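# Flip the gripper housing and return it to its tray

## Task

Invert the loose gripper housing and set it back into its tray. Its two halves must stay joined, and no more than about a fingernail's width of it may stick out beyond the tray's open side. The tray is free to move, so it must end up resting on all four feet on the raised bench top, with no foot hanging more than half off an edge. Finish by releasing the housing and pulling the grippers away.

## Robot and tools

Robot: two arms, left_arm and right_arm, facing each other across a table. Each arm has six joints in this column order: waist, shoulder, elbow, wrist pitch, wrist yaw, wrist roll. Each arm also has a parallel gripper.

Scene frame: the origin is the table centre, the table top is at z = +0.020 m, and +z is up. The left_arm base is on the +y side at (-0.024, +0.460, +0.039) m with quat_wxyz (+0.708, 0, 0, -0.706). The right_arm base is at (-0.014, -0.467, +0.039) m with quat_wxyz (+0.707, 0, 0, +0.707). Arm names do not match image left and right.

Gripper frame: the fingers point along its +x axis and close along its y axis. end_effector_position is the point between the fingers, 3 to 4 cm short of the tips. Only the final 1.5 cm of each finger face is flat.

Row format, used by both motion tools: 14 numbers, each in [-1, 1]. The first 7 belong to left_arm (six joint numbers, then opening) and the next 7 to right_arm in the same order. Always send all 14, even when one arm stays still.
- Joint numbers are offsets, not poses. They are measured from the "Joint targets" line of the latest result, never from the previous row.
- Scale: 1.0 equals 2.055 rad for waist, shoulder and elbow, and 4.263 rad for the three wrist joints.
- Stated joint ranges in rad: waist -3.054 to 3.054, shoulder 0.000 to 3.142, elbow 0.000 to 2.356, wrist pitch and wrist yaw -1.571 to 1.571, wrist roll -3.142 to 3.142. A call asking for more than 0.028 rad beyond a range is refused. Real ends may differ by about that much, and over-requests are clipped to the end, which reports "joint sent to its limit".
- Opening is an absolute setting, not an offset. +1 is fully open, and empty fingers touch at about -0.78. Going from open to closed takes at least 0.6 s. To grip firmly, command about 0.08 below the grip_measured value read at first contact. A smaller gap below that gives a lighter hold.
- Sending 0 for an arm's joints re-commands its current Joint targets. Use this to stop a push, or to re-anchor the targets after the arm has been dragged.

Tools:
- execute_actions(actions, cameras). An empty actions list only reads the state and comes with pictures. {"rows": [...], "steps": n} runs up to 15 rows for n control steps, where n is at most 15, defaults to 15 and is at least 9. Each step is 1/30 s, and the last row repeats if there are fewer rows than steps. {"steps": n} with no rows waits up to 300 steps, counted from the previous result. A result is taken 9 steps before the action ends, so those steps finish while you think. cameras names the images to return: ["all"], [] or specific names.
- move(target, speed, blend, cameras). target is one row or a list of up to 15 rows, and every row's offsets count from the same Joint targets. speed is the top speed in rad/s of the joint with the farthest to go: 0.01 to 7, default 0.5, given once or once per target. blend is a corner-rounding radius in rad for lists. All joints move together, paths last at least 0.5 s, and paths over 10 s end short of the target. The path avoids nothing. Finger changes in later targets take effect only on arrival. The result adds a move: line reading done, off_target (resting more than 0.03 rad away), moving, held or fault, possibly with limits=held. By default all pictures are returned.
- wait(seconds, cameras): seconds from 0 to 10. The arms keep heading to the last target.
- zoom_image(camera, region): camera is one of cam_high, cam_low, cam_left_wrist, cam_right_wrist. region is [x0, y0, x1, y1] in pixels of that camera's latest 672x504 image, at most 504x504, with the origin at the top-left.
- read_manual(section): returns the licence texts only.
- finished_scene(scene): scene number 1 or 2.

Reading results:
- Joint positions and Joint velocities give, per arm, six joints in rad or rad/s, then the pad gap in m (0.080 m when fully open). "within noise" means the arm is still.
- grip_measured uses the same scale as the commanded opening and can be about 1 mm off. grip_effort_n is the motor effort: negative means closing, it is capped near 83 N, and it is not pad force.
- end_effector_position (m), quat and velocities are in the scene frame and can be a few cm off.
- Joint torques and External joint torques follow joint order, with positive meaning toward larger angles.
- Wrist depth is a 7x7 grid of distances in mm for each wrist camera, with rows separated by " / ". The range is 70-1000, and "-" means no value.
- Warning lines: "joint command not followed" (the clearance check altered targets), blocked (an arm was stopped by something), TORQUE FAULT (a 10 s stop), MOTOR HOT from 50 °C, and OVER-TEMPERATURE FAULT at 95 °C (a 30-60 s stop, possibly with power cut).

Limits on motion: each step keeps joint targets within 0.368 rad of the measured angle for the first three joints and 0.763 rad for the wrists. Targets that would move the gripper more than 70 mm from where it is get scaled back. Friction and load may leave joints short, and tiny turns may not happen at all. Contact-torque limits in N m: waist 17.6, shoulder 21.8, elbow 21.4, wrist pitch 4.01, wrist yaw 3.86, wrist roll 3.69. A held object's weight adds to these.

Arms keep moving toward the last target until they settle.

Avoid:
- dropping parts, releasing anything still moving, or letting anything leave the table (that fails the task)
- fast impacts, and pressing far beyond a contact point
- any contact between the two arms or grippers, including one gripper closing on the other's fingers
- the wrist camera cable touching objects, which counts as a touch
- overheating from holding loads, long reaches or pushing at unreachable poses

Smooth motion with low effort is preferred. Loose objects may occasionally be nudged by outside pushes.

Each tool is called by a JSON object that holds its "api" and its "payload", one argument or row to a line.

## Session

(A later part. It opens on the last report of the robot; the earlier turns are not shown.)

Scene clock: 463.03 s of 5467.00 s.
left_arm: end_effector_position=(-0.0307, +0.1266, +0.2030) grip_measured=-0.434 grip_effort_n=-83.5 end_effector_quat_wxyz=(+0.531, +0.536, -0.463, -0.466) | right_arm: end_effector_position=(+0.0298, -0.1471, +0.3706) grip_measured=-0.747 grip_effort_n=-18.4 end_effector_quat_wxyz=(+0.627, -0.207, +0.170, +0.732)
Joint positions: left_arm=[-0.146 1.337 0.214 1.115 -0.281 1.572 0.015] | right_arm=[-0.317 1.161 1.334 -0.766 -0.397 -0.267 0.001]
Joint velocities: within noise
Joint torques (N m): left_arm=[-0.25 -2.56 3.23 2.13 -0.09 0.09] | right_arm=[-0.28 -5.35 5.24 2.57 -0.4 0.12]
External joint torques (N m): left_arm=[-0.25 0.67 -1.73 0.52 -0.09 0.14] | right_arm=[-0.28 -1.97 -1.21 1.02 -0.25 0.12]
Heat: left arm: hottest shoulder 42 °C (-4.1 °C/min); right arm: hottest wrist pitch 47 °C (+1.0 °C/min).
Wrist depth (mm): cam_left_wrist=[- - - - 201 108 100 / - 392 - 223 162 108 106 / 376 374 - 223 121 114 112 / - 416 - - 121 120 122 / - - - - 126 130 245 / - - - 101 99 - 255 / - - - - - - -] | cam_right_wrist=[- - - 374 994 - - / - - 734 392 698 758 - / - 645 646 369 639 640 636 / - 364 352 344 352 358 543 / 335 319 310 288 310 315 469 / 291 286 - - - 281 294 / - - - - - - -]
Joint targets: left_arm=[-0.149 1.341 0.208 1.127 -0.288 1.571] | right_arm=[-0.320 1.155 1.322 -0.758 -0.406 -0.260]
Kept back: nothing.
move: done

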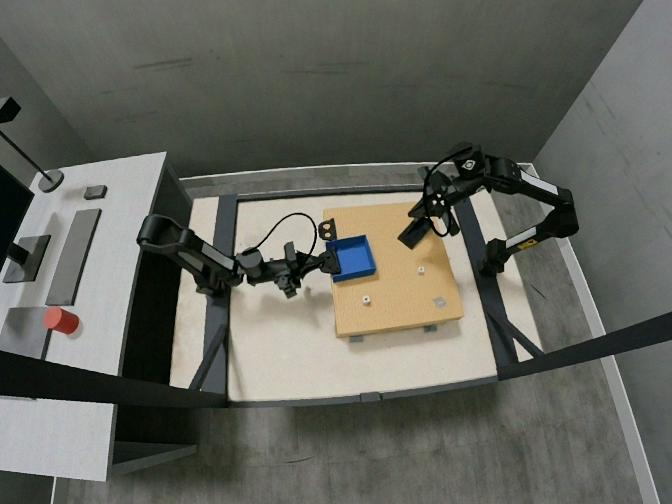

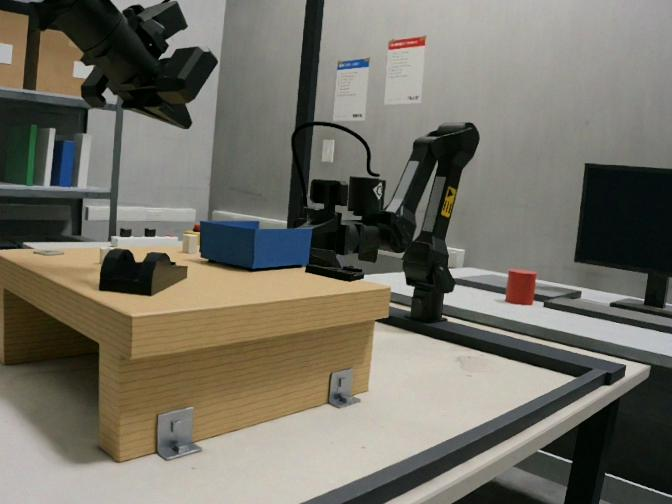

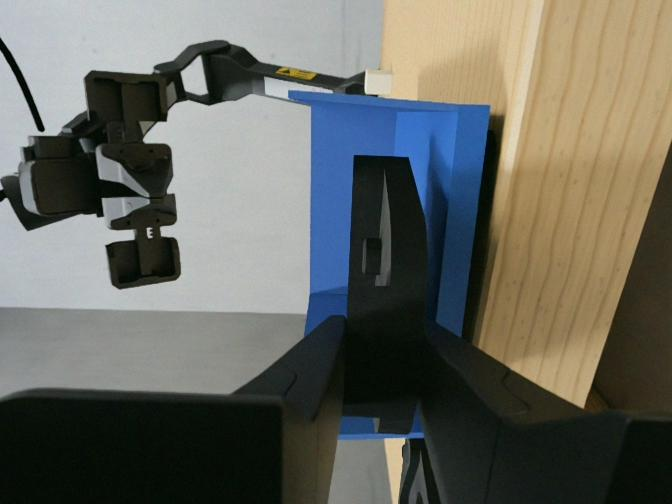

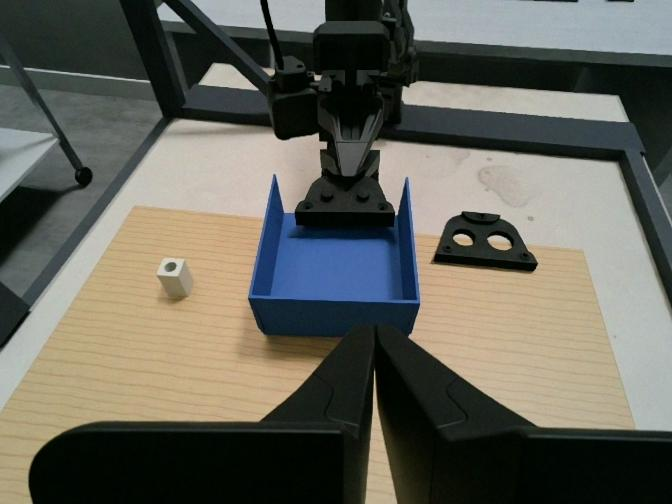

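{"api": "move", "payload": {
  "target": [-0.0117, 0.0399, 0.0219, 0.0141, -0.0115, 0, -0.477, 0,0,0,0,0,0,-0.75],
  "speed": 0.12,
  "cameras": ["cam_left_wrist", "cam_low", "cam_right_wrist"]
}}

Scene clock: 473.10 s of 5467.00 s.
left_arm: end_effector_position=(-0.0330, +0.1183, +0.1989) grip_measured=-0.434 grip_effort_n=-83.5 end_effector_quat_wxyz=(+0.537, +0.541, -0.457, -0.459) | right_arm: end_effector_position=(+0.0298, -0.1471, +0.3706) grip_measured=-0.747 grip_effort_n=-18.4 end_effector_quat_wxyz=(+0.627, -0.207, +0.170, +0.732)
Joint positions: left_arm=[-0.17 1.418 0.239 1.175 -0.33 1.572 0.015] | right_arm=[-0.317 1.161 1.334 -0.766 -0.397 -0.267 0.001]
Joint velocities: within noise
Joint torques (N m): left_arm=[-0.24 -2.86 5.04 2.13 -0.1 0.08] | right_arm=[-0.27 -5.36 5.24 2.57 -0.39 0.12]
External joint torques (N m): left_arm=[-0.25 0.74 0.35 0.53 -0.09 0.13] | right_arm=[-0.28 -1.92 -1.28 0.99 -0.24 0.12]
Heat: left arm: hottest shoulder 40 °C (-4.1 °C/min); right arm: hottest wrist pitch 47 °C (+1.0 °C/min).
Wrist depth (mm): cam_left_wrist=[- - - - 184 93 90 / 474 381 - 330 171 97 96 / 370 363 - 216 119 104 103 / - 412 - 232 112 111 113 / - - - - 104 120 238 / - - - 101 99 - 250 / - - - 141 - - -] | cam_right_wrist=[- - - 365 982 - - / - - 730 380 703 761 - / - 644 644 368 645 638 635 / - 364 354 336 352 359 553 / 337 319 313 289 309 318 474 / 292 285 - - - 282 295 / - - - - - - -]
Joint targets: left_arm=[-0.173 1.423 0.253 1.187 -0.337 1.571] | right_arm=[-0.320 1.155 1.322 -0.758 -0.406 -0.260]
Kept back: nothing.
move: done
Images, in order (width x height): cam_low 672x504, cam_left_wrist 672x504, cam_right_wrist 672x504.

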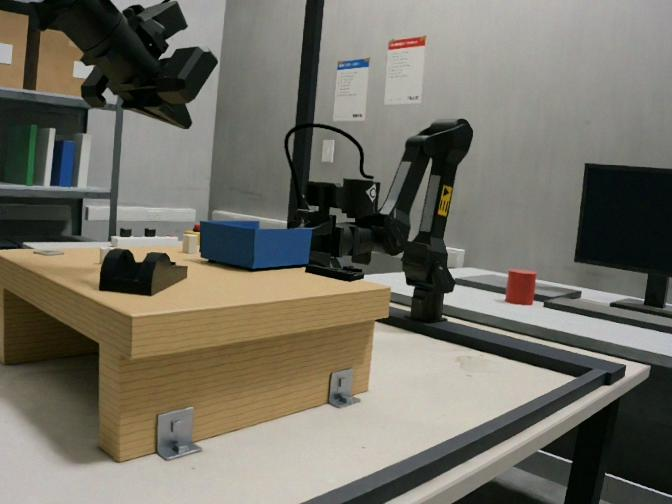

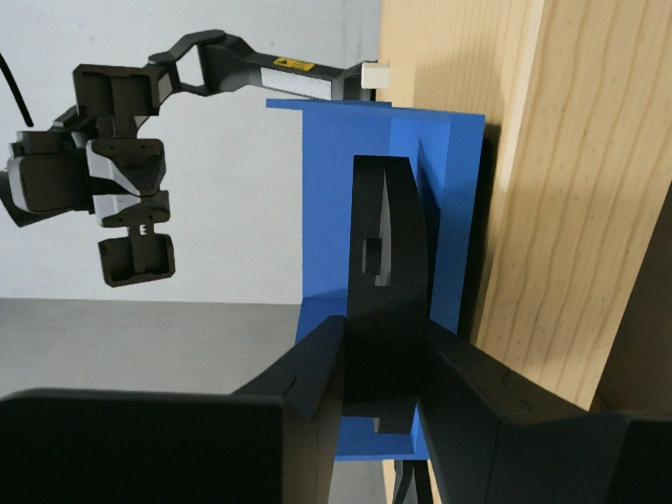

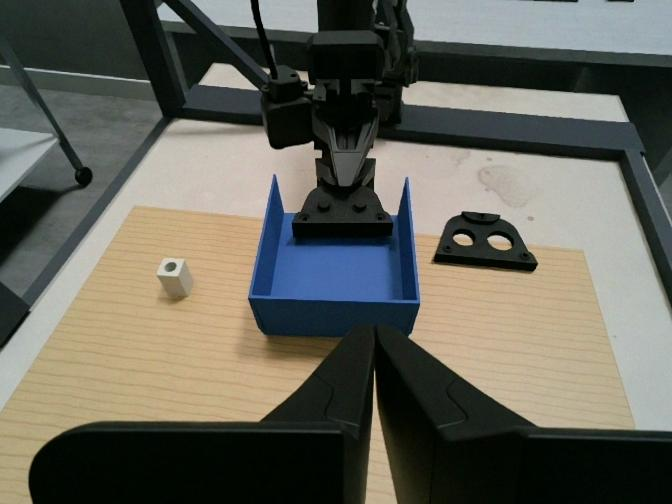

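{"api": "zoom_image", "payload": {
  "camera": "cam_right_wrist",
  "region": [230, 130, 440, 345]
}}

{"api": "zoom_image", "payload": {
  "camera": "cam_left_wrist",
  "region": [280, 70, 560, 480]
}}

Scaled by 2.344 from the camera's 672x504 image, which has a finer 960x720 frame.

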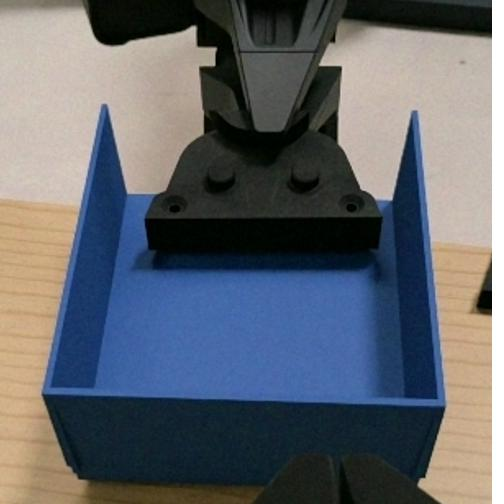

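Scaled by 1.229 from the camera's 672x504 image, which has a finer 960x720 frame.

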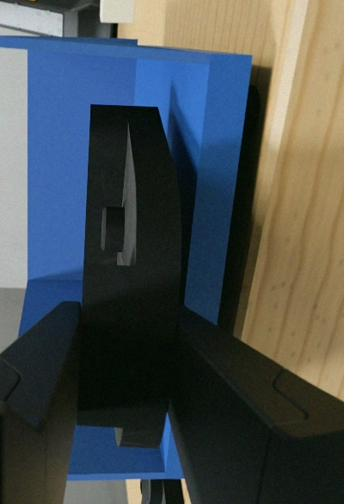

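{"api": "move", "payload": {
  "target": [0, 0.0131, -0.0156, 0.0083, 0, 0, -0.477, 0,0,0,0,0,0,-0.75],
  "speed": 0.05,
  "cameras": ["cam_left_wrist", "cam_right_wrist"]
}}

Scene clock: 476.03 s of 5467.00 s.
left_arm: end_effector_position=(-0.0329, +0.1190, +0.1946) grip_measured=-0.434 grip_effort_n=-83.5 end_effector_quat_wxyz=(+0.537, +0.540, -0.457, -0.458) | right_arm: end_effector_position=(+0.0298, -0.1471, +0.3706) grip_measured=-0.747 grip_effort_n=-18.4 end_effector_quat_wxyz=(+0.627, -0.207, +0.170, +0.732)
Joint positions: left_arm=[-0.17 1.444 0.228 1.212 -0.33 1.572 0.015] | right_arm=[-0.317 1.161 1.334 -0.766 -0.397 -0.267 0.001]
Joint velocities: within noise
Joint torques (N m): left_arm=[-0.23 -2.77 2.84 2.06 -0.09 0.08] | right_arm=[-0.29 -5.36 5.24 2.57 -0.4 0.12]
External joint torques (N m): left_arm=[-0.2 0.81 -1.69 0.47 -0.1 0.13] | right_arm=[-0.29 -1.82 -1.35 0.98 -0.24 0.12]
Heat: left arm: hottest shoulder 40 °C (-4.1 °C/min); right arm: hottest wrist pitch 47 °C (+1.0 °C/min).
Wrist depth (mm): cam_left_wrist=[- - - - 167 93 90 / - 549 - 215 144 97 97 / 371 365 - 219 118 104 104 / - 423 - 233 113 112 236 / - - - - 105 121 244 / - - - 101 99 - 254 / - - - 140 - - -] | cam_right_wrist=[- - - 370 986 - - / - - 732 388 693 768 - / - 644 651 373 641 638 634 / - 365 353 341 351 359 550 / 337 319 311 288 310 315 471 / 291 285 - - - 282 293 / - - - - - - -]
Joint targets: left_arm=[-0.173 1.449 0.221 1.222 -0.337 1.571] | right_arm=[-0.320 1.155 1.322 -0.758 -0.406 -0.260]
Kept back: nothing.
move: done
Images, in order (width x height): cam_left_wrist 672x504, cam_right_wrist 672x504.

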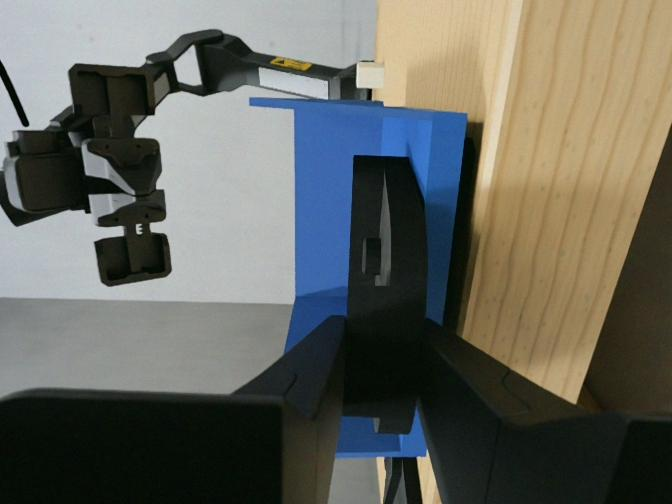

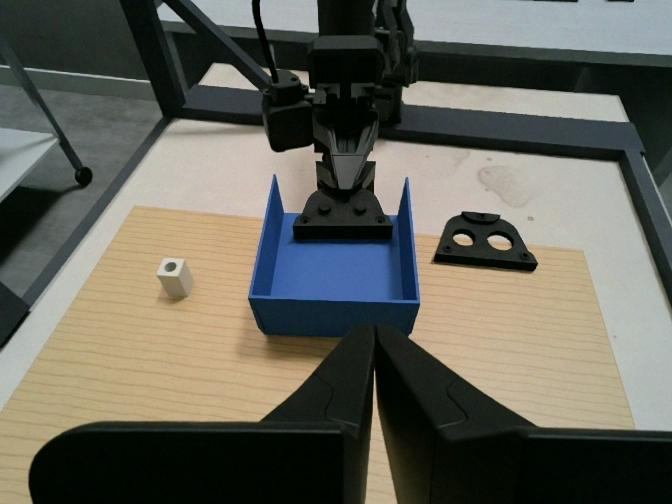

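{"api": "move", "payload": {
  "target": [0, 0.0058, -0.0015, 0.0033, 0, 0, -0.477, 0,0,0,0,0,0,-0.75],
  "speed": 0.04,
  "cameras": ["cam_left_wrist", "cam_right_wrist"]
}}

Scene clock: 477.30 s of 5467.00 s.
left_arm: end_effector_position=(-0.0330, +0.1189, +0.1936) grip_measured=-0.434 grip_effort_n=-83.5 end_effector_quat_wxyz=(+0.538, +0.540, -0.458, -0.458) | right_arm: end_effector_position=(+0.0298, -0.1471, +0.3706) grip_measured=-0.747 grip_effort_n=-18.4 end_effector_quat_wxyz=(+0.627, -0.207, +0.170, +0.732)
Joint positions: left_arm=[-0.171 1.455 0.226 1.227 -0.33 1.572 0.015] | right_arm=[-0.317 1.161 1.334 -0.766 -0.397 -0.267 0.001]
Joint velocities: within noise
Joint torques (N m): left_arm=[-0.25 -2.63 2.72 1.92 -0.09 0.08] | right_arm=[-0.28 -5.36 5.24 2.57 -0.4 0.13]
External joint torques (N m): left_arm=[-0.24 0.98 -1.75 0.33 -0.09 0.13] | right_arm=[-0.28 -1.97 -1.23 1.01 -0.25 0.12]
Heat: left arm: hottest shoulder 40 °C (-4.0 °C/min); right arm: hottest wrist pitch 47 °C (+1.0 °C/min).
Wrist depth (mm): cam_left_wrist=[- - - - 167 93 90 / 480 540 - 330 144 97 96 / 370 363 - 217 119 103 103 / - 416 - 233 113 111 236 / - - - - 105 121 245 / - - - 101 99 - 254 / - - - 141 - - -] | cam_right_wrist=[- - - 404 989 - - / - - 734 388 704 760 - / - 648 645 374 646 640 639 / - 365 354 341 350 358 544 / 336 320 310 288 309 315 467 / 292 287 - - - 283 294 / - - - - - - -]
Joint targets: left_arm=[-0.174 1.462 0.217 1.236 -0.337 1.571] | right_arm=[-0.320 1.155 1.322 -0.758 -0.406 -0.260]
Kept back: nothing.
move: done
Images, in order (width x height): cam_left_wrist 672x504, cam_right_wrist 672x504.

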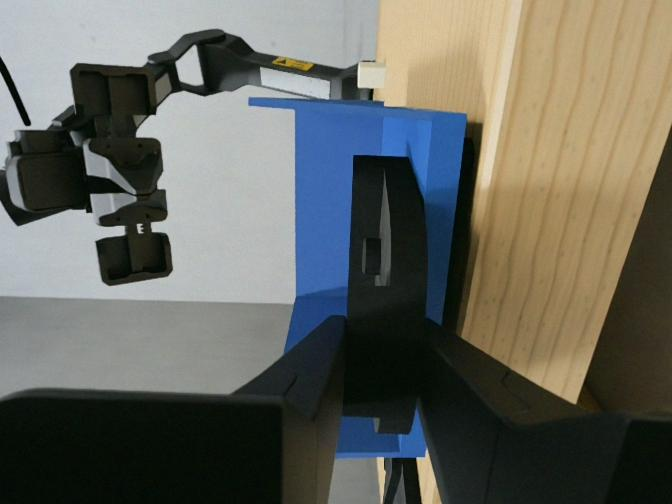

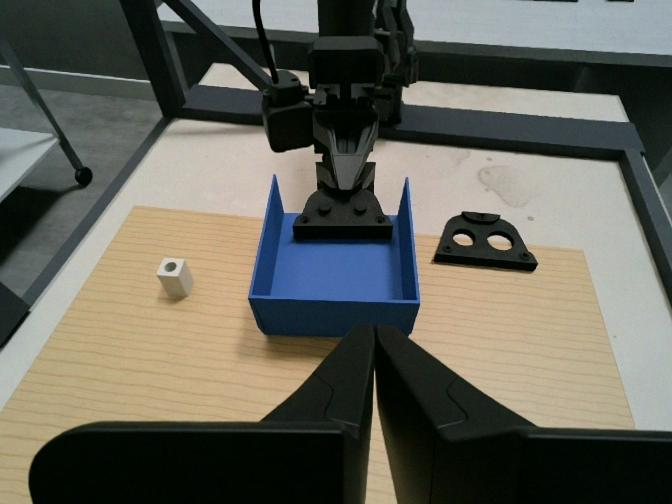

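{"api": "execute_actions", "payload": {
  "actions": [
    {"rows": [[0,0,0,0,0,0,-0.47,0,0,0,0,0,0,-0.75],[0,0,0,0,0,0,-0.463,0,0,0,0,0,0,-0.75],[0,0,0,0,0,0,-0.456,0,0,0,0,0,0,-0.75],[0,0,0,0,0,0,-0.449,0,0,0,0,0,0,-0.75],[0,0,0,0,0,0,-0.442,0,0,0,0,0,0,-0.75],[0,0,0,0,0,0,-0.435,0,0,0,0,0,0,-0.75],[0,0,0,0,0,0,-0.43,0,0,0,0,0,0,-0.75],[0,0,0,0,0,0,-0.425,0,0,0,0,0,0,-0.75],[0,0,0,0,0,0,-0.42,0,0,0,0,0,0,-0.75],[0,0,0,0,0,0,-0.415,0,0,0,0,0,0,-0.75],[0,0,0,0,0,0,-0.41,0,0,0,0,0,0,-0.75],[0,0,0,0,0,0,-0.405,0,0,0,0,0,0,-0.75],[0,0,0,0,0,0,-0.4,0,0,0,0,0,0,-0.75],[0,0,0,0,0,0,-0.395,0,0,0,0,0,0,-0.75],[0,0,0,0,0,0,-0.39,0,0,0,0,0,0,-0.75]], "steps": 15}
  ]
}}

{"api": "execute_actions", "payload": {
  "actions": [
    {"rows": [[0,0,0,0,0,0,-0.385,0,0,0,0,0,0,-0.75],[0,0,0,0,0,0,-0.38,0,0,0,0,0,0,-0.75],[0,0,0,0,0,0,-0.375,0,0,0,0,0,0,-0.75],[0,0,0,0,0,0,-0.37,0,0,0,0,0,0,-0.75],[0,0,0,0,0,0,-0.365,0,0,0,0,0,0,-0.75],[0,0,0,0,0,0,-0.36,0,0,0,0,0,0,-0.75],[0,0,0,0,0,0,-0.355,0,0,0,0,0,0,-0.75],[0,0,0,0,0,0,-0.35,0,0,0,0,0,0,-0.75],[0,0,0,0,0,0,-0.345,0,0,0,0,0,0,-0.75],[0,0,0,0,0,0,-0.34,0,0,0,0,0,0,-0.75],[0,0,0,0,0,0,-0.335,0,0,0,0,0,0,-0.75],[0,0,0,0,0,0,-0.33,0,0,0,0,0,0,-0.75]], "steps": 15}
  ]
}}

{"api": "execute_actions", "payload": {
  "actions": [
    {"steps": 15}
  ],
  "cameras": ["cam_left_wrist", "cam_right_wrist"]
}}

Scene clock: 478.73 s of 5467.00 s.
left_arm: end_effector_position=(-0.0330, +0.1189, +0.1939) grip_measured=-0.433 grip_effort_n=-50.9 end_effector_quat_wxyz=(+0.538, +0.539, -0.458, -0.458) end_effector_velocity=(+0.003, +0.001, +0.001) end_effector_angular_velocity=(-0.008, +0.008, +0.020) | right_arm: end_effector_position=(+0.0298, -0.1471, +0.3706) grip_measured=-0.747 grip_effort_n=-18.4 end_effector_quat_wxyz=(+0.627, -0.207, +0.170, +0.732)
Joint positions: left_arm=[-0.171 1.455 0.226 1.228 -0.33 1.572 0.016] | right_arm=[-0.317 1.161 1.334 -0.766 -0.397 -0.267 0.001]
Joint velocities: left_arm=[-0.002 -0.002 -0.002 0.007 -0.022 -0.007 0.002] | right_arm=[within noise]
Joint torques (N m): left_arm=[-0.24 -2.65 2.72 1.91 -0.09 0.08] | right_arm=[-0.29 -5.36 5.23 2.56 -0.4 0.12]
External joint torques (N m): left_arm=[-0.25 0.94 -1.69 0.33 -0.09 0.13] | right_arm=[-0.31 -1.82 -1.37 0.98 -0.24 0.12]
Heat: left arm: hottest shoulder 40 °C (-4.0 °C/min); right arm: hottest wrist pitch 47 °C (+1.0 °C/min).
Wrist depth (mm): cam_left_wrist=[- - - - 168 93 90 / 478 538 - 328 144 97 96 / 372 364 - 217 119 103 103 / - 416 - 233 112 112 236 / - - - - 104 121 243 / - - - 101 99 - 254 / - - - 141 - - -] | cam_right_wrist=[- - - 407 981 - - / - - 733 386 702 753 - / - 646 643 374 645 633 632 / - 365 354 341 350 358 552 / 335 318 311 289 309 317 471 / 292 285 - - - 282 295 / - - - - - - -]
Joint targets: left_arm=[-0.174 1.461 0.218 1.236 -0.337 1.571] | right_arm=[-0.320 1.155 1.322 -0.758 -0.406 -0.260]
Steps of this call (1-37: nothing new was sent; 38-43: this action's first 6). Readings (joint positions of left_arm | right_arm):
38: [-0.171 1.455 0.226 1.228 -0.330 1.572] | [-0.317 1.161 1.334 -0.766 -0.397 -0.267]
39: [-0.171 1.455 0.226 1.228 -0.330 1.572] | [-0.317 1.161 1.334 -0.766 -0.397 -0.267]
41: [-0.171 1.455 0.226 1.228 -0.330 1.572] | [-0.317 1.161 1.334 -0.766 -0.397 -0.267]
43: the state above

Scene clock: 479.23 s of 5467.00 s.
left_arm: end_effector_position=(-0.0330, +0.1192, +0.1923) grip_measured=-0.375 grip_effort_n=13.3 end_effector_quat_wxyz=(+0.537, +0.541, -0.457, -0.459) end_effector_velocity=(-0.002, +0.001, -0.005) end_effector_angular_velocity=(+0.016, +0.004, -0.010) | right_arm: end_effector_position=(+0.0298, -0.1471, +0.3706) grip_measured=-0.747 grip_effort_n=-18.4 end_effector_quat_wxyz=(+0.627, -0.207, +0.170, +0.732)
Joint positions: left_arm=[-0.171 1.457 0.224 1.227 -0.33 1.572 0.018] | right_arm=[-0.317 1.161 1.334 -0.766 -0.397 -0.267 0.001]
Joint velocities: left_arm=[-0.002 0.002 -0.007 -0.007 0.007 -0.007 0.007] | right_arm=[within noise]
Joint torques (N m): left_arm=[-0.22 -2.91 2.89 1.91 -0.09 0.08] | right_arm=[-0.28 -5.36 5.24 2.56 -0.39 0.12]
External joint torques (N m): left_arm=[-0.23 0.71 -1.55 0.31 -0.08 0.13] | right_arm=[-0.3 -1.85 -1.29 1 -0.24 0.12]
Heat: left arm: hottest shoulder 40 °C (-4.1 °C/min); right arm: hottest wrist pitch 47 °C (+1.0 °C/min).
Wrist depth (mm): cam_left_wrist=[- - - - 156 93 92 / 464 548 - 215 135 97 97 / 372 375 - 217 111 104 106 / - 421 - 234 114 112 234 / - - - - 118 121 252 / - - - 100 98 - 264 / - - - 140 - - -] | cam_right_wrist=[- - - 408 986 - - / - - 735 389 700 753 - / - 654 645 375 643 644 637 / - 363 352 341 349 359 548 / 336 321 311 288 310 315 471 / 292 286 - - - 281 295 / - - - - - - -]
Joint targets: left_arm=[-0.173 1.461 0.217 1.236 -0.337 1.571] | right_arm=[-0.320 1.155 1.322 -0.758 -0.406 -0.260]
Steps of this call (1-9: your previous action's last 9; 10-15: this action's first 6). Readings (joint positions of left_arm | right_arm):
10: [-0.171 1.456 0.225 1.228 -0.330 1.572] | [-0.317 1.161 1.334 -0.766 -0.397 -0.267]
11: [-0.171 1.456 0.225 1.227 -0.330 1.572] | [-0.317 1.161 1.334 -0.766 -0.397 -0.267]
13: [-0.171 1.457 0.224 1.227 -0.330 1.572] | [-0.317 1.161 1.334 -0.766 -0.397 -0.267]
15: the state above

Scene clock: 479.73 s of 5467.00 s.
left_arm: end_effector_position=(-0.0330, +0.1192, +0.1923) grip_measured=-0.334 grip_effort_n=13.3 end_effector_quat_wxyz=(+0.537, +0.541, -0.457, -0.459) | right_arm: end_effector_position=(+0.0298, -0.1471, +0.3706) grip_measured=-0.747 grip_effort_n=-18.4 end_effector_quat_wxyz=(+0.627, -0.207, +0.170, +0.732)
Joint positions: left_arm=[-0.171 1.457 0.224 1.227 -0.33 1.572 0.02] | right_arm=[-0.317 1.161 1.334 -0.766 -0.397 -0.267 0.001]
Joint velocities: within noise
Joint torques (N m): left_arm=[-0.21 -2.89 2.9 1.91 -0.08 0.08] | right_arm=[-0.29 -5.35 5.24 2.57 -0.4 0.12]
External joint torques (N m): left_arm=[-0.21 0.72 -1.56 0.32 -0.08 0.13] | right_arm=[-0.3 -1.87 -1.32 0.98 -0.25 0.12]
Heat: left arm: hottest shoulder 40 °C (-4.0 °C/min); right arm: hottest wrist pitch 47 °C (+1.0 °C/min).
Wrist depth (mm): cam_left_wrist=[- - - - 156 93 92 / 475 552 - 217 134 97 97 / 369 375 - 216 112 104 105 / - 422 - 234 113 112 233 / - - - - 118 121 253 / - - - 100 95 - 264 / - - - 140 87 - -] | cam_right_wrist=[- - - 406 991 - - / - - 724 386 703 758 - / - 646 643 376 641 642 631 / - 364 354 342 349 359 550 / 337 320 310 288 309 316 472 / 292 285 - - - 283 294 / - - - - - - -]
Joint targets: left_arm=[-0.173 1.461 0.217 1.236 -0.337 1.571] | right_arm=[-0.320 1.155 1.322 -0.758 -0.406 -0.260]
Steps of this call (1-9: your previous action's last 9; 10-15: toward your last target). Readings (joint positions of left_arm | right_arm):
1: [-0.171 1.457 0.224 1.227 -0.330 1.572] | [-0.317 1.161 1.334 -0.766 -0.397 -0.267]
2: [-0.171 1.457 0.224 1.227 -0.330 1.572] | [-0.317 1.161 1.334 -0.766 -0.397 -0.267]
4: [-0.171 1.457 0.224 1.227 -0.330 1.572] | [-0.317 1.161 1.334 -0.766 -0.397 -0.267]
8: [-0.171 1.457 0.224 1.227 -0.330 1.572] | [-0.317 1.161 1.334 -0.766 -0.397 -0.267]
15: the state above
All arms were judged still, so your last target was given up. Each gripper or tool keeps its last command.
Images, in order (width x height): cam_left_wrist 672x504, cam_right_wrist 672x504.

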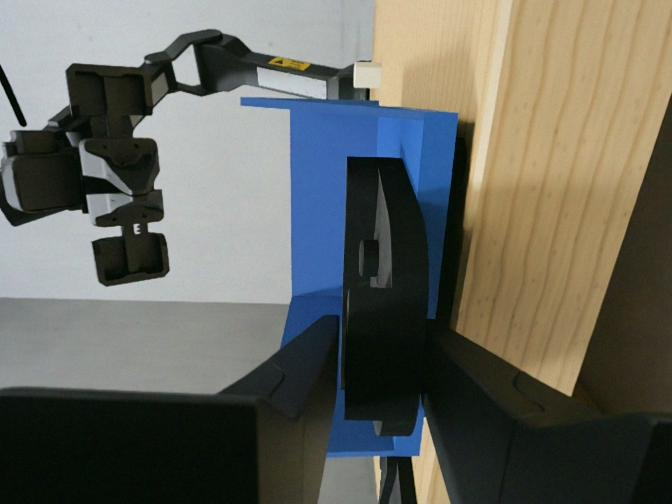

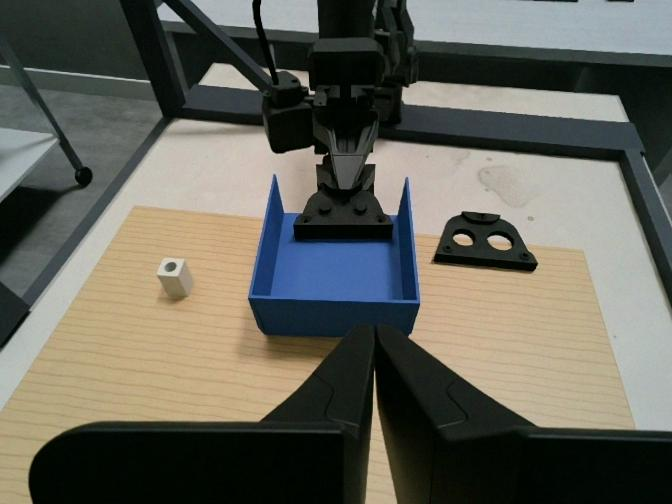

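{"api": "execute_actions", "payload": {
  "actions": [
    {"rows": [[0,0,0,0,0,0,-0.315,0,0,0,0,0,0,-0.75],[0,0,0,0,0,0,-0.30,0,0,0,0,0,0,-0.75],[0,0,0,0,0,0,-0.285,0,0,0,0,0,0,-0.75],[0,0,0,0,0,0,-0.27,0,0,0,0,0,0,-0.75],[0,0,0,0,0,0,-0.25,0,0,0,0,0,0,-0.75],[0,0,0,0,0,0,-0.23,0,0,0,0,0,0,-0.75],[0,0,0,0,0,0,-0.21,0,0,0,0,0,0,-0.75],[0,0,0,0,0,0,-0.19,0,0,0,0,0,0,-0.75],[0,0,0,0,0,0,-0.17,0,0,0,0,0,0,-0.75],[0,0,0,0,0,0,-0.15,0,0,0,0,0,0,-0.75],[0,0,0,0,0,0,-0.13,0,0,0,0,0,0,-0.75],[0,0,0,0,0,0,-0.11,0,0,0,0,0,0,-0.75],[0,0,0,0,0,0,-0.09,0,0,0,0,0,0,-0.75],[0,0,0,0,0,0,-0.065,0,0,0,0,0,0,-0.75]], "steps": 15}
  ]
}}

{"api": "move", "payload": {
  "target": [
    [0, -0.0078, 0, -0.0021, 0, 0, -0.065, 0,0,0,0,0,0,-0.75],
    [-0.0277, -0.0808, -0.0496, -0.0124, -0.0134, 0, -0.065, 0,0,0,0,0,0,-0.75]
  ],
  "speed": [0.1, 0.1],
  "cameras": ["cam_left_wrist", "cam_right_wrist", "cam_low"]
}}

Scene clock: 482.17 s of 5467.00 s.
left_arm: end_effector_position=(-0.0330, +0.1192, +0.1923) grip_measured=-0.273 grip_effort_n=13.3 end_effector_quat_wxyz=(+0.537, +0.541, -0.457, -0.459) end_effector_velocity=(+0.003, +0.001, -0.002) end_effector_angular_velocity=(+0.006, +0.006, +0.020) | right_arm: end_effector_position=(+0.0298, -0.1471, +0.3706) grip_measured=-0.747 grip_effort_n=-18.4 end_effector_quat_wxyz=(+0.627, -0.207, +0.170, +0.732)
Joint positions: left_arm=[-0.171 1.457 0.224 1.227 -0.33 1.572 0.023] | right_arm=[-0.317 1.161 1.334 -0.766 -0.397 -0.267 0.001]
Joint velocities: left_arm=[-0.002 -0.002 -0.002 -0.007 -0.022 -0.007 0.022] | right_arm=[within noise]
Joint torques (N m): left_arm=[-0.23 -2.89 2.89 1.91 -0.09 0.08] | right_arm=[-0.28 -5.37 5.23 2.57 -0.39 0.12]
External joint torques (N m): left_arm=[-0.23 0.74 -1.59 0.3 -0.09 0.13] | right_arm=[-0.27 -1.93 -1.25 1.01 -0.25 0.12]
Heat: left arm: hottest shoulder 39 °C (-4.1 °C/min); right arm: hottest wrist pitch 47 °C (+1.0 °C/min).
Wrist depth (mm): cam_left_wrist=[- - - - 156 93 92 / 473 550 - 216 134 97 97 / 369 374 - 217 112 104 105 / - 423 - 233 113 112 233 / - - - - 105 121 253 / - - - 100 98 - 264 / - - - 141 89 - -] | cam_right_wrist=[- - - 406 990 - - / - - 733 383 695 760 - / - 650 644 377 636 637 634 / - 362 353 342 352 359 546 / 338 320 311 289 310 316 470 / 291 286 - - - 283 295 / - - - - - - -]
Joint targets: left_arm=[-0.173 1.461 0.217 1.236 -0.337 1.571] | right_arm=[-0.320 1.155 1.322 -0.758 -0.406 -0.260]
Steps of this call (1-67: nothing new was sent; 68-73: this action's first 6). Readings (joint positions of left_arm | right_arm):
68: [-0.171 1.457 0.224 1.227 -0.330 1.572] | [-0.317 1.161 1.334 -0.766 -0.397 -0.267]
69: [-0.171 1.457 0.224 1.227 -0.330 1.572] | [-0.317 1.161 1.334 -0.766 -0.397 -0.267]
71: [-0.171 1.457 0.224 1.227 -0.330 1.572] | [-0.317 1.161 1.334 -0.766 -0.397 -0.267]
73: the state above

Scene clock: 484.80 s of 5467.00 s.
left_arm: end_effector_position=(-0.0373, +0.1495, +0.1933) grip_measured=-0.069 grip_effort_n=13.3 end_effector_quat_wxyz=(+0.539, +0.539, -0.458, -0.458) | right_arm: end_effector_position=(+0.0298, -0.1471, +0.3706) grip_measured=-0.747 grip_effort_n=-18.4 end_effector_quat_wxyz=(+0.627, -0.207, +0.170, +0.732)
Joint positions: left_arm=[-0.227 1.305 0.123 1.182 -0.387 1.572 0.032] | right_arm=[-0.317 1.161 1.334 -0.766 -0.397 -0.267 0.001]
Joint velocities: within noise
Joint torques (N m): left_arm=[-0.27 -3.58 3.01 1.47 -0.09 0.08] | right_arm=[-0.27 -5.37 5.24 2.57 -0.4 0.13]
External joint torques (N m): left_arm=[-0.27 -0.84 -1.61 -0.11 -0.09 0.13] | right_arm=[-0.29 -1.93 -1.24 1.01 -0.24 0.12]
Heat: left arm: hottest shoulder 39 °C (-4.0 °C/min); right arm: hottest wrist pitch 47 °C (+1.0 °C/min).
Wrist depth (mm): cam_left_wrist=[- - - - 168 118 251 / - 408 - 245 144 126 261 / 400 402 - 250 139 135 273 / - 461 - 263 144 148 271 / - - - 130 152 160 270 / - - - 179 140 - 257 / - - - - 187 - -] | cam_right_wrist=[- - - 400 984 - - / - - 731 408 704 760 - / - 652 647 447 639 643 638 / - 366 354 341 351 360 552 / 336 319 313 289 309 315 469 / 291 285 - - - 282 294 / - - - - - - -]
Joint targets: left_arm=[-0.230 1.296 0.116 1.184 -0.394 1.571] | right_arm=[-0.320 1.155 1.322 -0.758 -0.406 -0.260]
Kept back: nothing.
move: done
Images, in order (width x height): cam_low 672x504, cam_left_wrist 672x504, cam_right_wrist 672x504.

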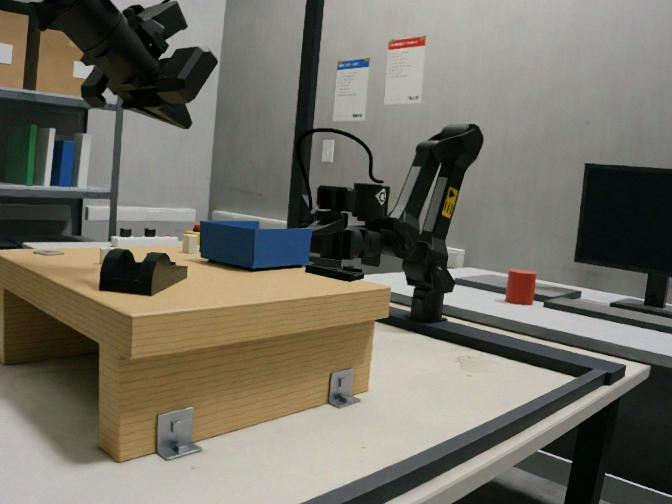

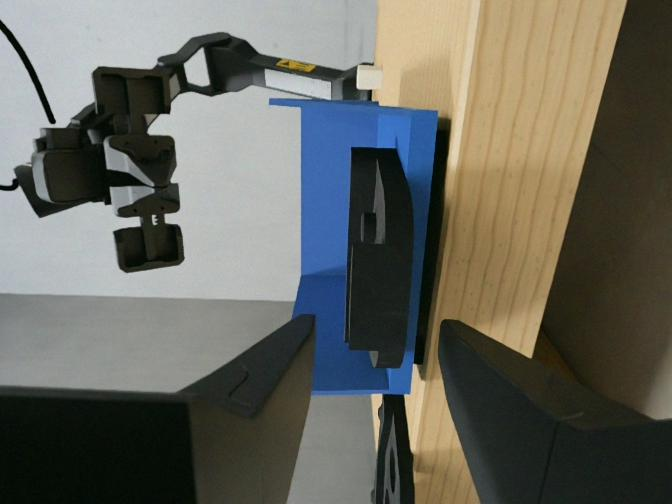

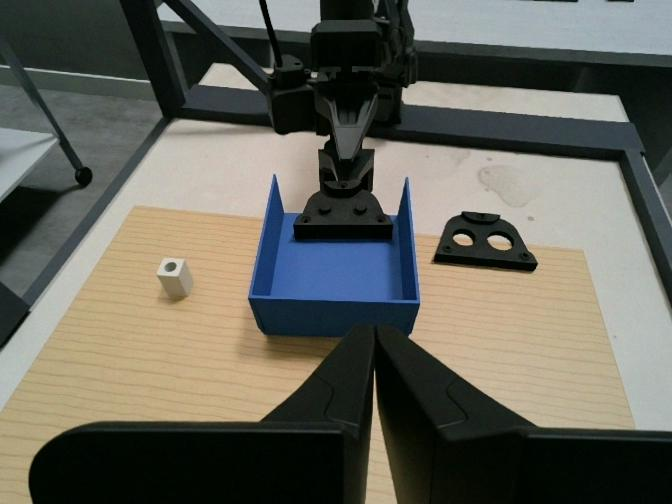

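{"api": "move", "payload": {
  "target": [
    [0, 0.0063, 0.0088, 0.0014, 0, 0, -0.75, 0,0,0,0,0,0,-0.75],
    [0.0336, 0.0852, 0.0618, 0.0143, 0.0181, 0, -0.75, 0,0,0,0,0,0,-0.75]
  ],
  "speed": [0.1, 0.06],
  "cameras": ["cam_left_wrist", "cam_right_wrist", "cam_low"]
}}

Scene clock: 497.63 s of 5467.00 s.
left_arm: end_effector_position=(-0.0332, +0.1172, +0.1929) grip_measured=-0.746 grip_effort_n=-22.1 end_effector_quat_wxyz=(+0.536, +0.538, -0.460, -0.460) | right_arm: end_effector_position=(+0.0298, -0.1471, +0.3706) grip_measured=-0.747 grip_effort_n=-18.4 end_effector_quat_wxyz=(+0.627, -0.207, +0.170, +0.732)
Joint positions: left_arm=[-0.164 1.466 0.23 1.233 -0.316 1.572 0.001] | right_arm=[-0.317 1.161 1.334 -0.766 -0.397 -0.267 0.001]
Joint velocities: within noise
Joint torques (N m): left_arm=[0.24 -2.88 4.71 2.08 0.08 0.08] | right_arm=[-0.28 -5.36 5.24 2.57 -0.39 0.12]
External joint torques (N m): left_arm=[0.21 0.75 0.32 0.51 0.09 0.13] | right_arm=[-0.29 -1.95 -1.21 1.02 -0.24 0.11]
Heat: left arm: hottest wrist pitch 39 °C (+5.0 °C/min); right arm: hottest wrist pitch 47 °C (+1.0 °C/min).
Wrist depth (mm): cam_left_wrist=[- - - - 161 92 90 / - 389 684 373 138 96 96 / 368 367 - 215 116 103 103 / - 424 - 231 112 110 234 / - - - - 117 119 243 / - - - - - 127 252 / - - - - - - -] | cam_right_wrist=[- - - 405 988 - 998 / - - 736 394 700 767 - / - 642 645 411 645 635 629 / - 362 352 335 352 360 549 / 337 320 312 287 309 316 474 / 291 285 - - - 283 295 / - - - - - - -]
Joint targets: left_arm=[-0.161 1.471 0.243 1.245 -0.317 1.571] | right_arm=[-0.320 1.155 1.322 -0.758 -0.406 -0.260]
Kept back: nothing.
move: done
Images, in order (width x height): cam_low 672x504, cam_left_wrist 672x504, cam_right_wrist 672x504.

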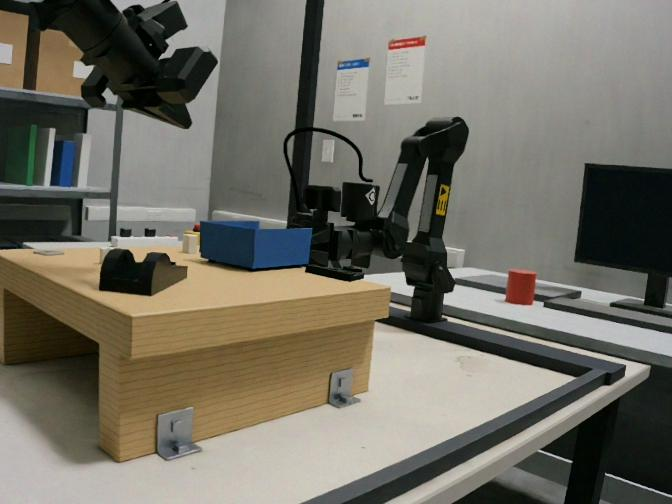

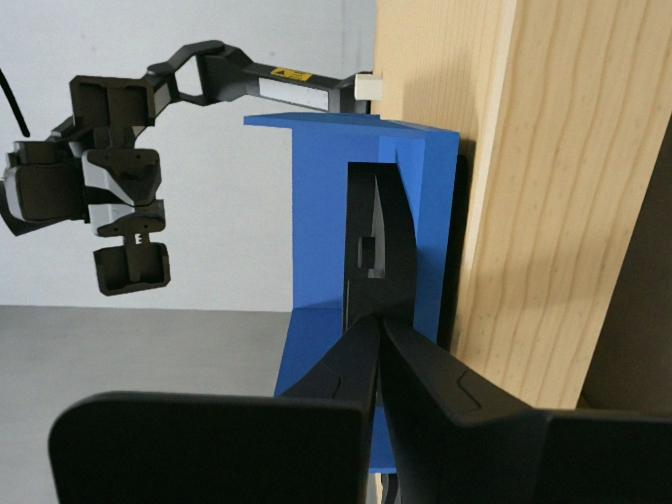

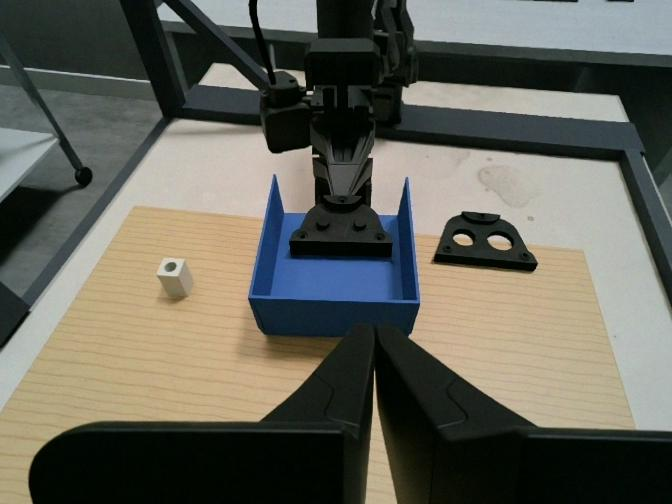

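{"api": "zoom_image", "payload": {
  "camera": "cam_right_wrist",
  "region": [230, 130, 440, 345]
}}

Scaled by 2.344 from the camera's 672x504 image, which has a finer 960x720 frame.

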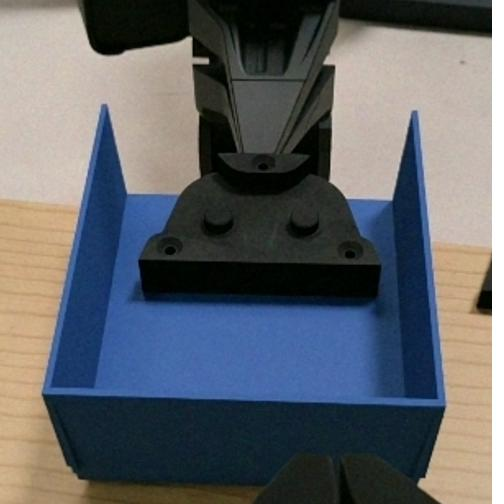

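{"api": "move", "payload": {
  "target": [0.0049, 0.0151, 0.0107, 0.0028, 0.0021, 0, -0.75, 0,0,0,0,0,0,-0.75],
  "speed": 0.05,
  "cameras": ["cam_left_wrist", "cam_right_wrist"]
}}

{"api": "zoom_image", "payload": {
  "camera": "cam_right_wrist",
  "region": [230, 130, 440, 345]
}}

Scene clock: 499.60 s of 5467.00 s.
left_arm: end_effector_position=(-0.0321, +0.1107, +0.1932) grip_measured=-0.746 grip_effort_n=-22.1 end_effector_quat_wxyz=(+0.537, +0.537, -0.460, -0.459) | right_arm: end_effector_position=(+0.0298, -0.1471, +0.3706) grip_measured=-0.747 grip_effort_n=-18.4 end_effector_quat_wxyz=(+0.627, -0.207, +0.170, +0.732)
Joint positions: left_arm=[-0.155 1.496 0.252 1.245 -0.307 1.572 0.001] | right_arm=[-0.317 1.161 1.334 -0.766 -0.397 -0.267 0.001]
Joint velocities: within noise
Joint torques (N m): left_arm=[0.29 -3.04 4.7 2.09 0.09 0.08] | right_arm=[-0.28 -5.36 5.25 2.56 -0.39 0.12]
External joint torques (N m): left_arm=[0.31 0.83 0.28 0.48 0.08 0.13] | right_arm=[-0.3 -1.9 -1.28 0.99 -0.24 0.12]
Heat: left arm: hottest wrist pitch 39 °C (+5.0 °C/min); right arm: hottest wrist pitch 47 °C (+1.0 °C/min).
Wrist depth (mm): cam_left_wrist=[- - - - 161 85 84 / 462 383 668 587 138 91 89 / 364 368 - 208 112 96 96 / - 407 - 225 110 102 106 / - - - - 111 111 233 / - - - - - 119 243 / - - - - - - -] | cam_right_wrist=[- - - 398 998 - - / - - 731 385 701 765 - / - 645 644 420 647 632 636 / - 362 354 336 350 362 550 / 339 319 311 289 310 315 469 / 292 286 - - - 282 294 / - - - - - - -]
Joint targets: left_arm=[-0.151 1.502 0.265 1.256 -0.308 1.571] | right_arm=[-0.320 1.155 1.322 -0.758 -0.406 -0.260]
Kept back: nothing.
move: done
Images, in order (width x height): cam_left_wrist 672x504, cam_right_wrist 672x504.

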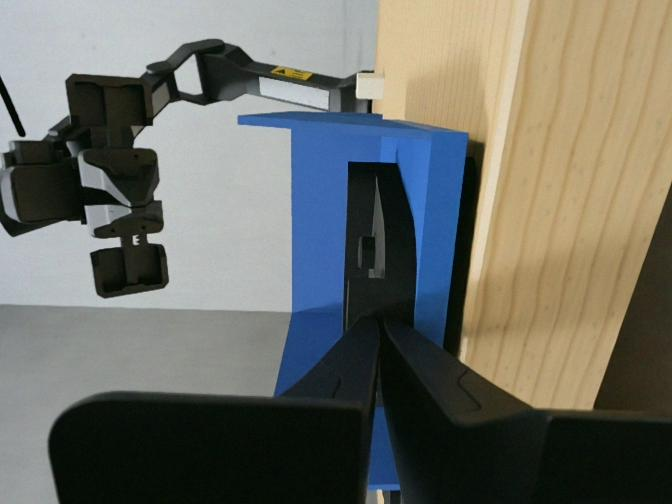

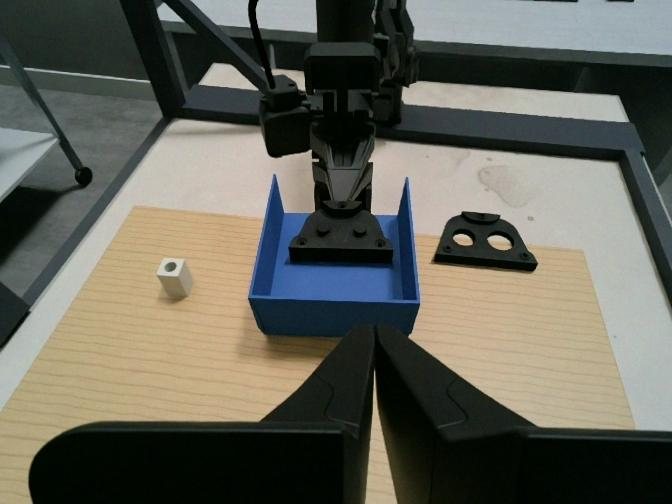

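Scaled by 2.344 from the camera's 672x504 image, which has a finer 960x720 frame.

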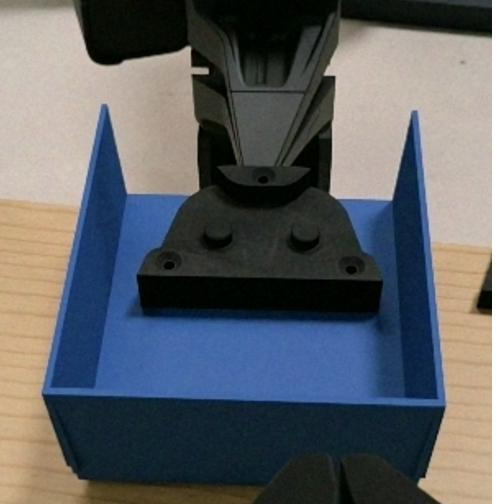

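{"api": "zoom_image", "payload": {
  "camera": "cam_right_wrist",
  "region": [415, 190, 595, 300]
}}

Scaled by 2.800 from the camera's 672x504 image, which has a finer 960x720 frame.

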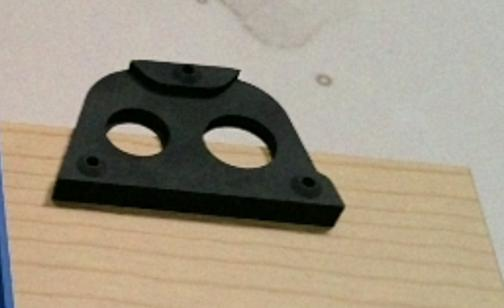

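{"api": "move", "payload": {
  "target": [
    [-0.0384, -0.1002, -0.0730, -0.0169, -0.0202, 0, -0.75, 0,0,0,0,0,0,-0.75],
    [0.3406, 0.0311, -0.0467, 0.0373, 0.1816, 0, -0.246, 0,0,0,0,0,0,-0.75]
  ],
  "speed": [0.15, 0.35],
  "blend": [0.02, 0]
}}

Scene clock: 510.10 s of 5467.00 s.
left_arm: end_effector_position=(+0.0853, +0.1526, +0.1755) grip_measured=-0.250 grip_effort_n=13.3 end_effector_quat_wxyz=(+0.522, +0.522, -0.478, -0.477) | right_arm: end_effector_position=(+0.0298, -0.1471, +0.3706) grip_measured=-0.747 grip_effort_n=-18.4 end_effector_quat_wxyz=(+0.627, -0.207, +0.170, +0.732)
Joint positions: left_arm=[0.546 1.561 0.158 1.405 0.46 1.572 0.024] | right_arm=[-0.317 1.161 1.334 -0.766 -0.397 -0.267 0.001]
Joint velocities: within noise
Joint torques (N m): left_arm=[0.25 -2.79 3.86 2 0.11 0.07] | right_arm=[-0.28 -5.36 5.24 2.56 -0.39 0.12]
External joint torques (N m): left_arm=[0.24 0.75 0.22 0.47 0.12 0.12] | right_arm=[-0.27 -1.85 -1.3 1 -0.24 0.12]
Heat: left arm: hottest wrist pitch 40 °C (+6.1 °C/min); right arm: hottest wrist pitch 47 °C (+0.0 °C/min).
Wrist depth (mm): cam_left_wrist=[365 621 649 118 122 123 250 / 427 - - 339 129 131 248 / - - - 401 136 304 246 / - - - - 145 235 235 / - - - 128 150 175 179 / - - - - 100 - 163 / - - - - - - -] | cam_right_wrist=[- - - - 489 981 997 / - - 730 713 440 697 - / - 648 644 643 471 637 632 / - 365 354 333 350 361 547 / 338 319 311 289 309 318 470 / 293 285 - - - 283 294 / - - - - - - -]
Joint targets: left_arm=[0.549 1.566 0.169 1.415 0.466 1.571] | right_arm=[-0.320 1.155 1.322 -0.758 -0.406 -0.260]
Kept back: nothing.
move: done

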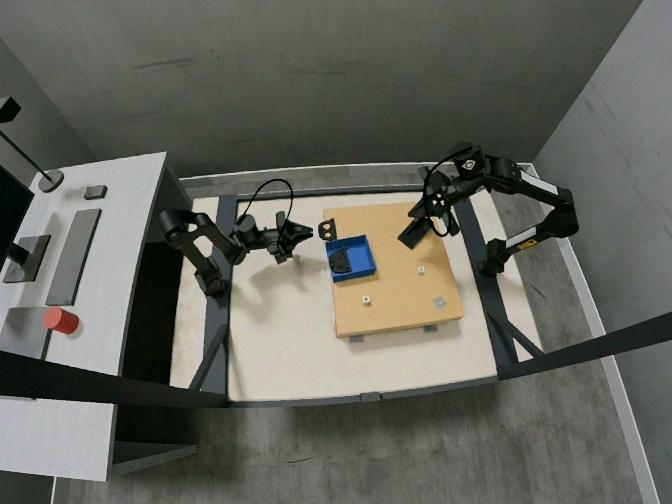

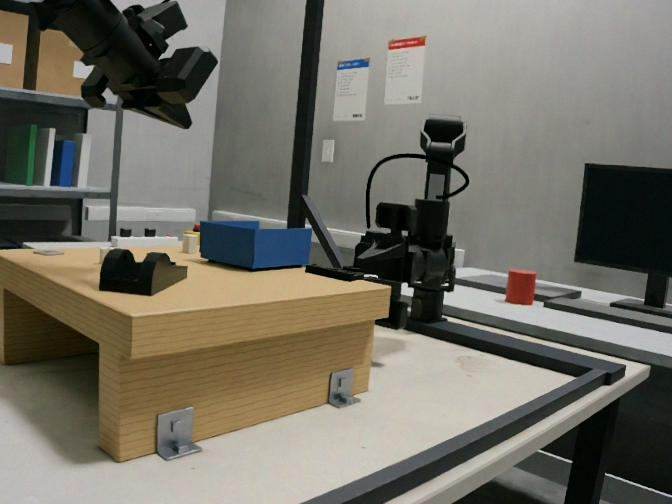

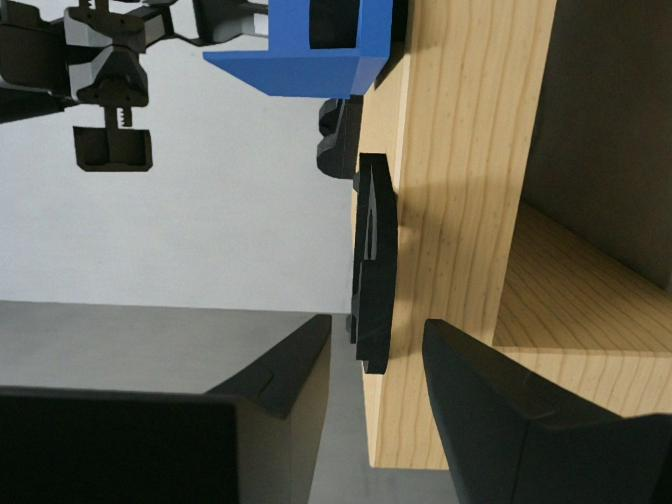

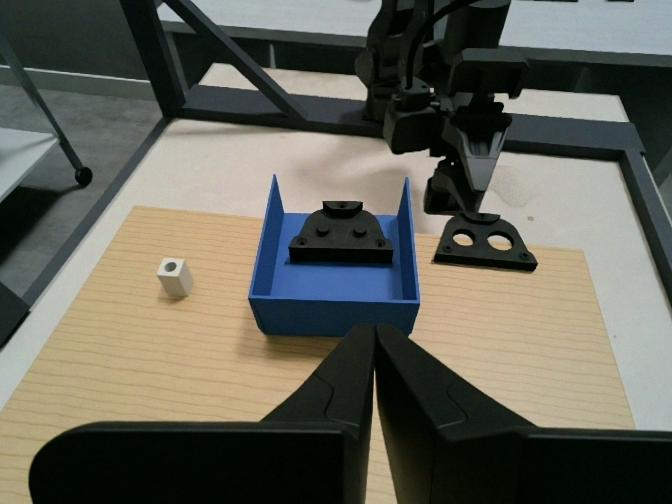

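{"api": "zoom_image", "payload": {
  "camera": "cam_left_wrist",
  "region": [300, 130, 500, 400]
}}

Scaled by 1.867 from the camera's 672x504 image, which has a finer 960x720 frame.

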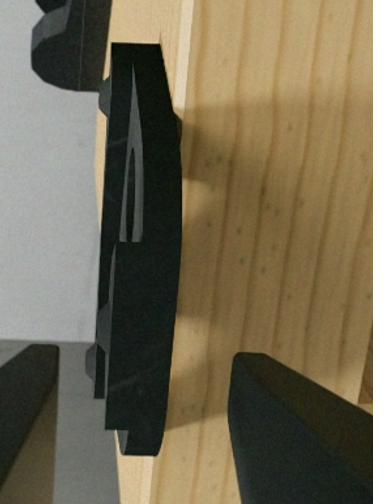

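{"api": "zoom_image", "payload": {
  "camera": "cam_left_wrist",
  "region": [335, 240, 415, 390]
}}

{"api": "zoom_image", "payload": {
  "camera": "cam_left_wrist",
  "region": [335, 140, 415, 290]
}}

Scaled by 3.360 from the camera's 672x504 image, which has a finer 960x720 frame.

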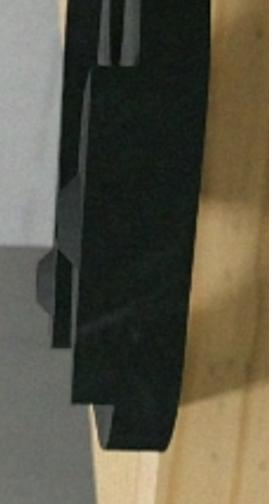

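Scaled by 3.360 from the camera's 672x504 image, which has a finer 960x720 frame.

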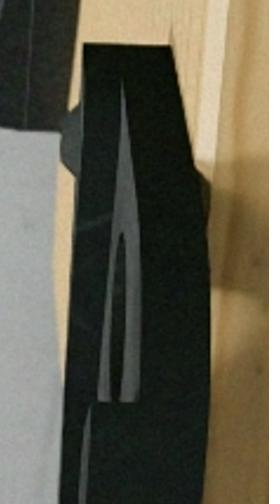

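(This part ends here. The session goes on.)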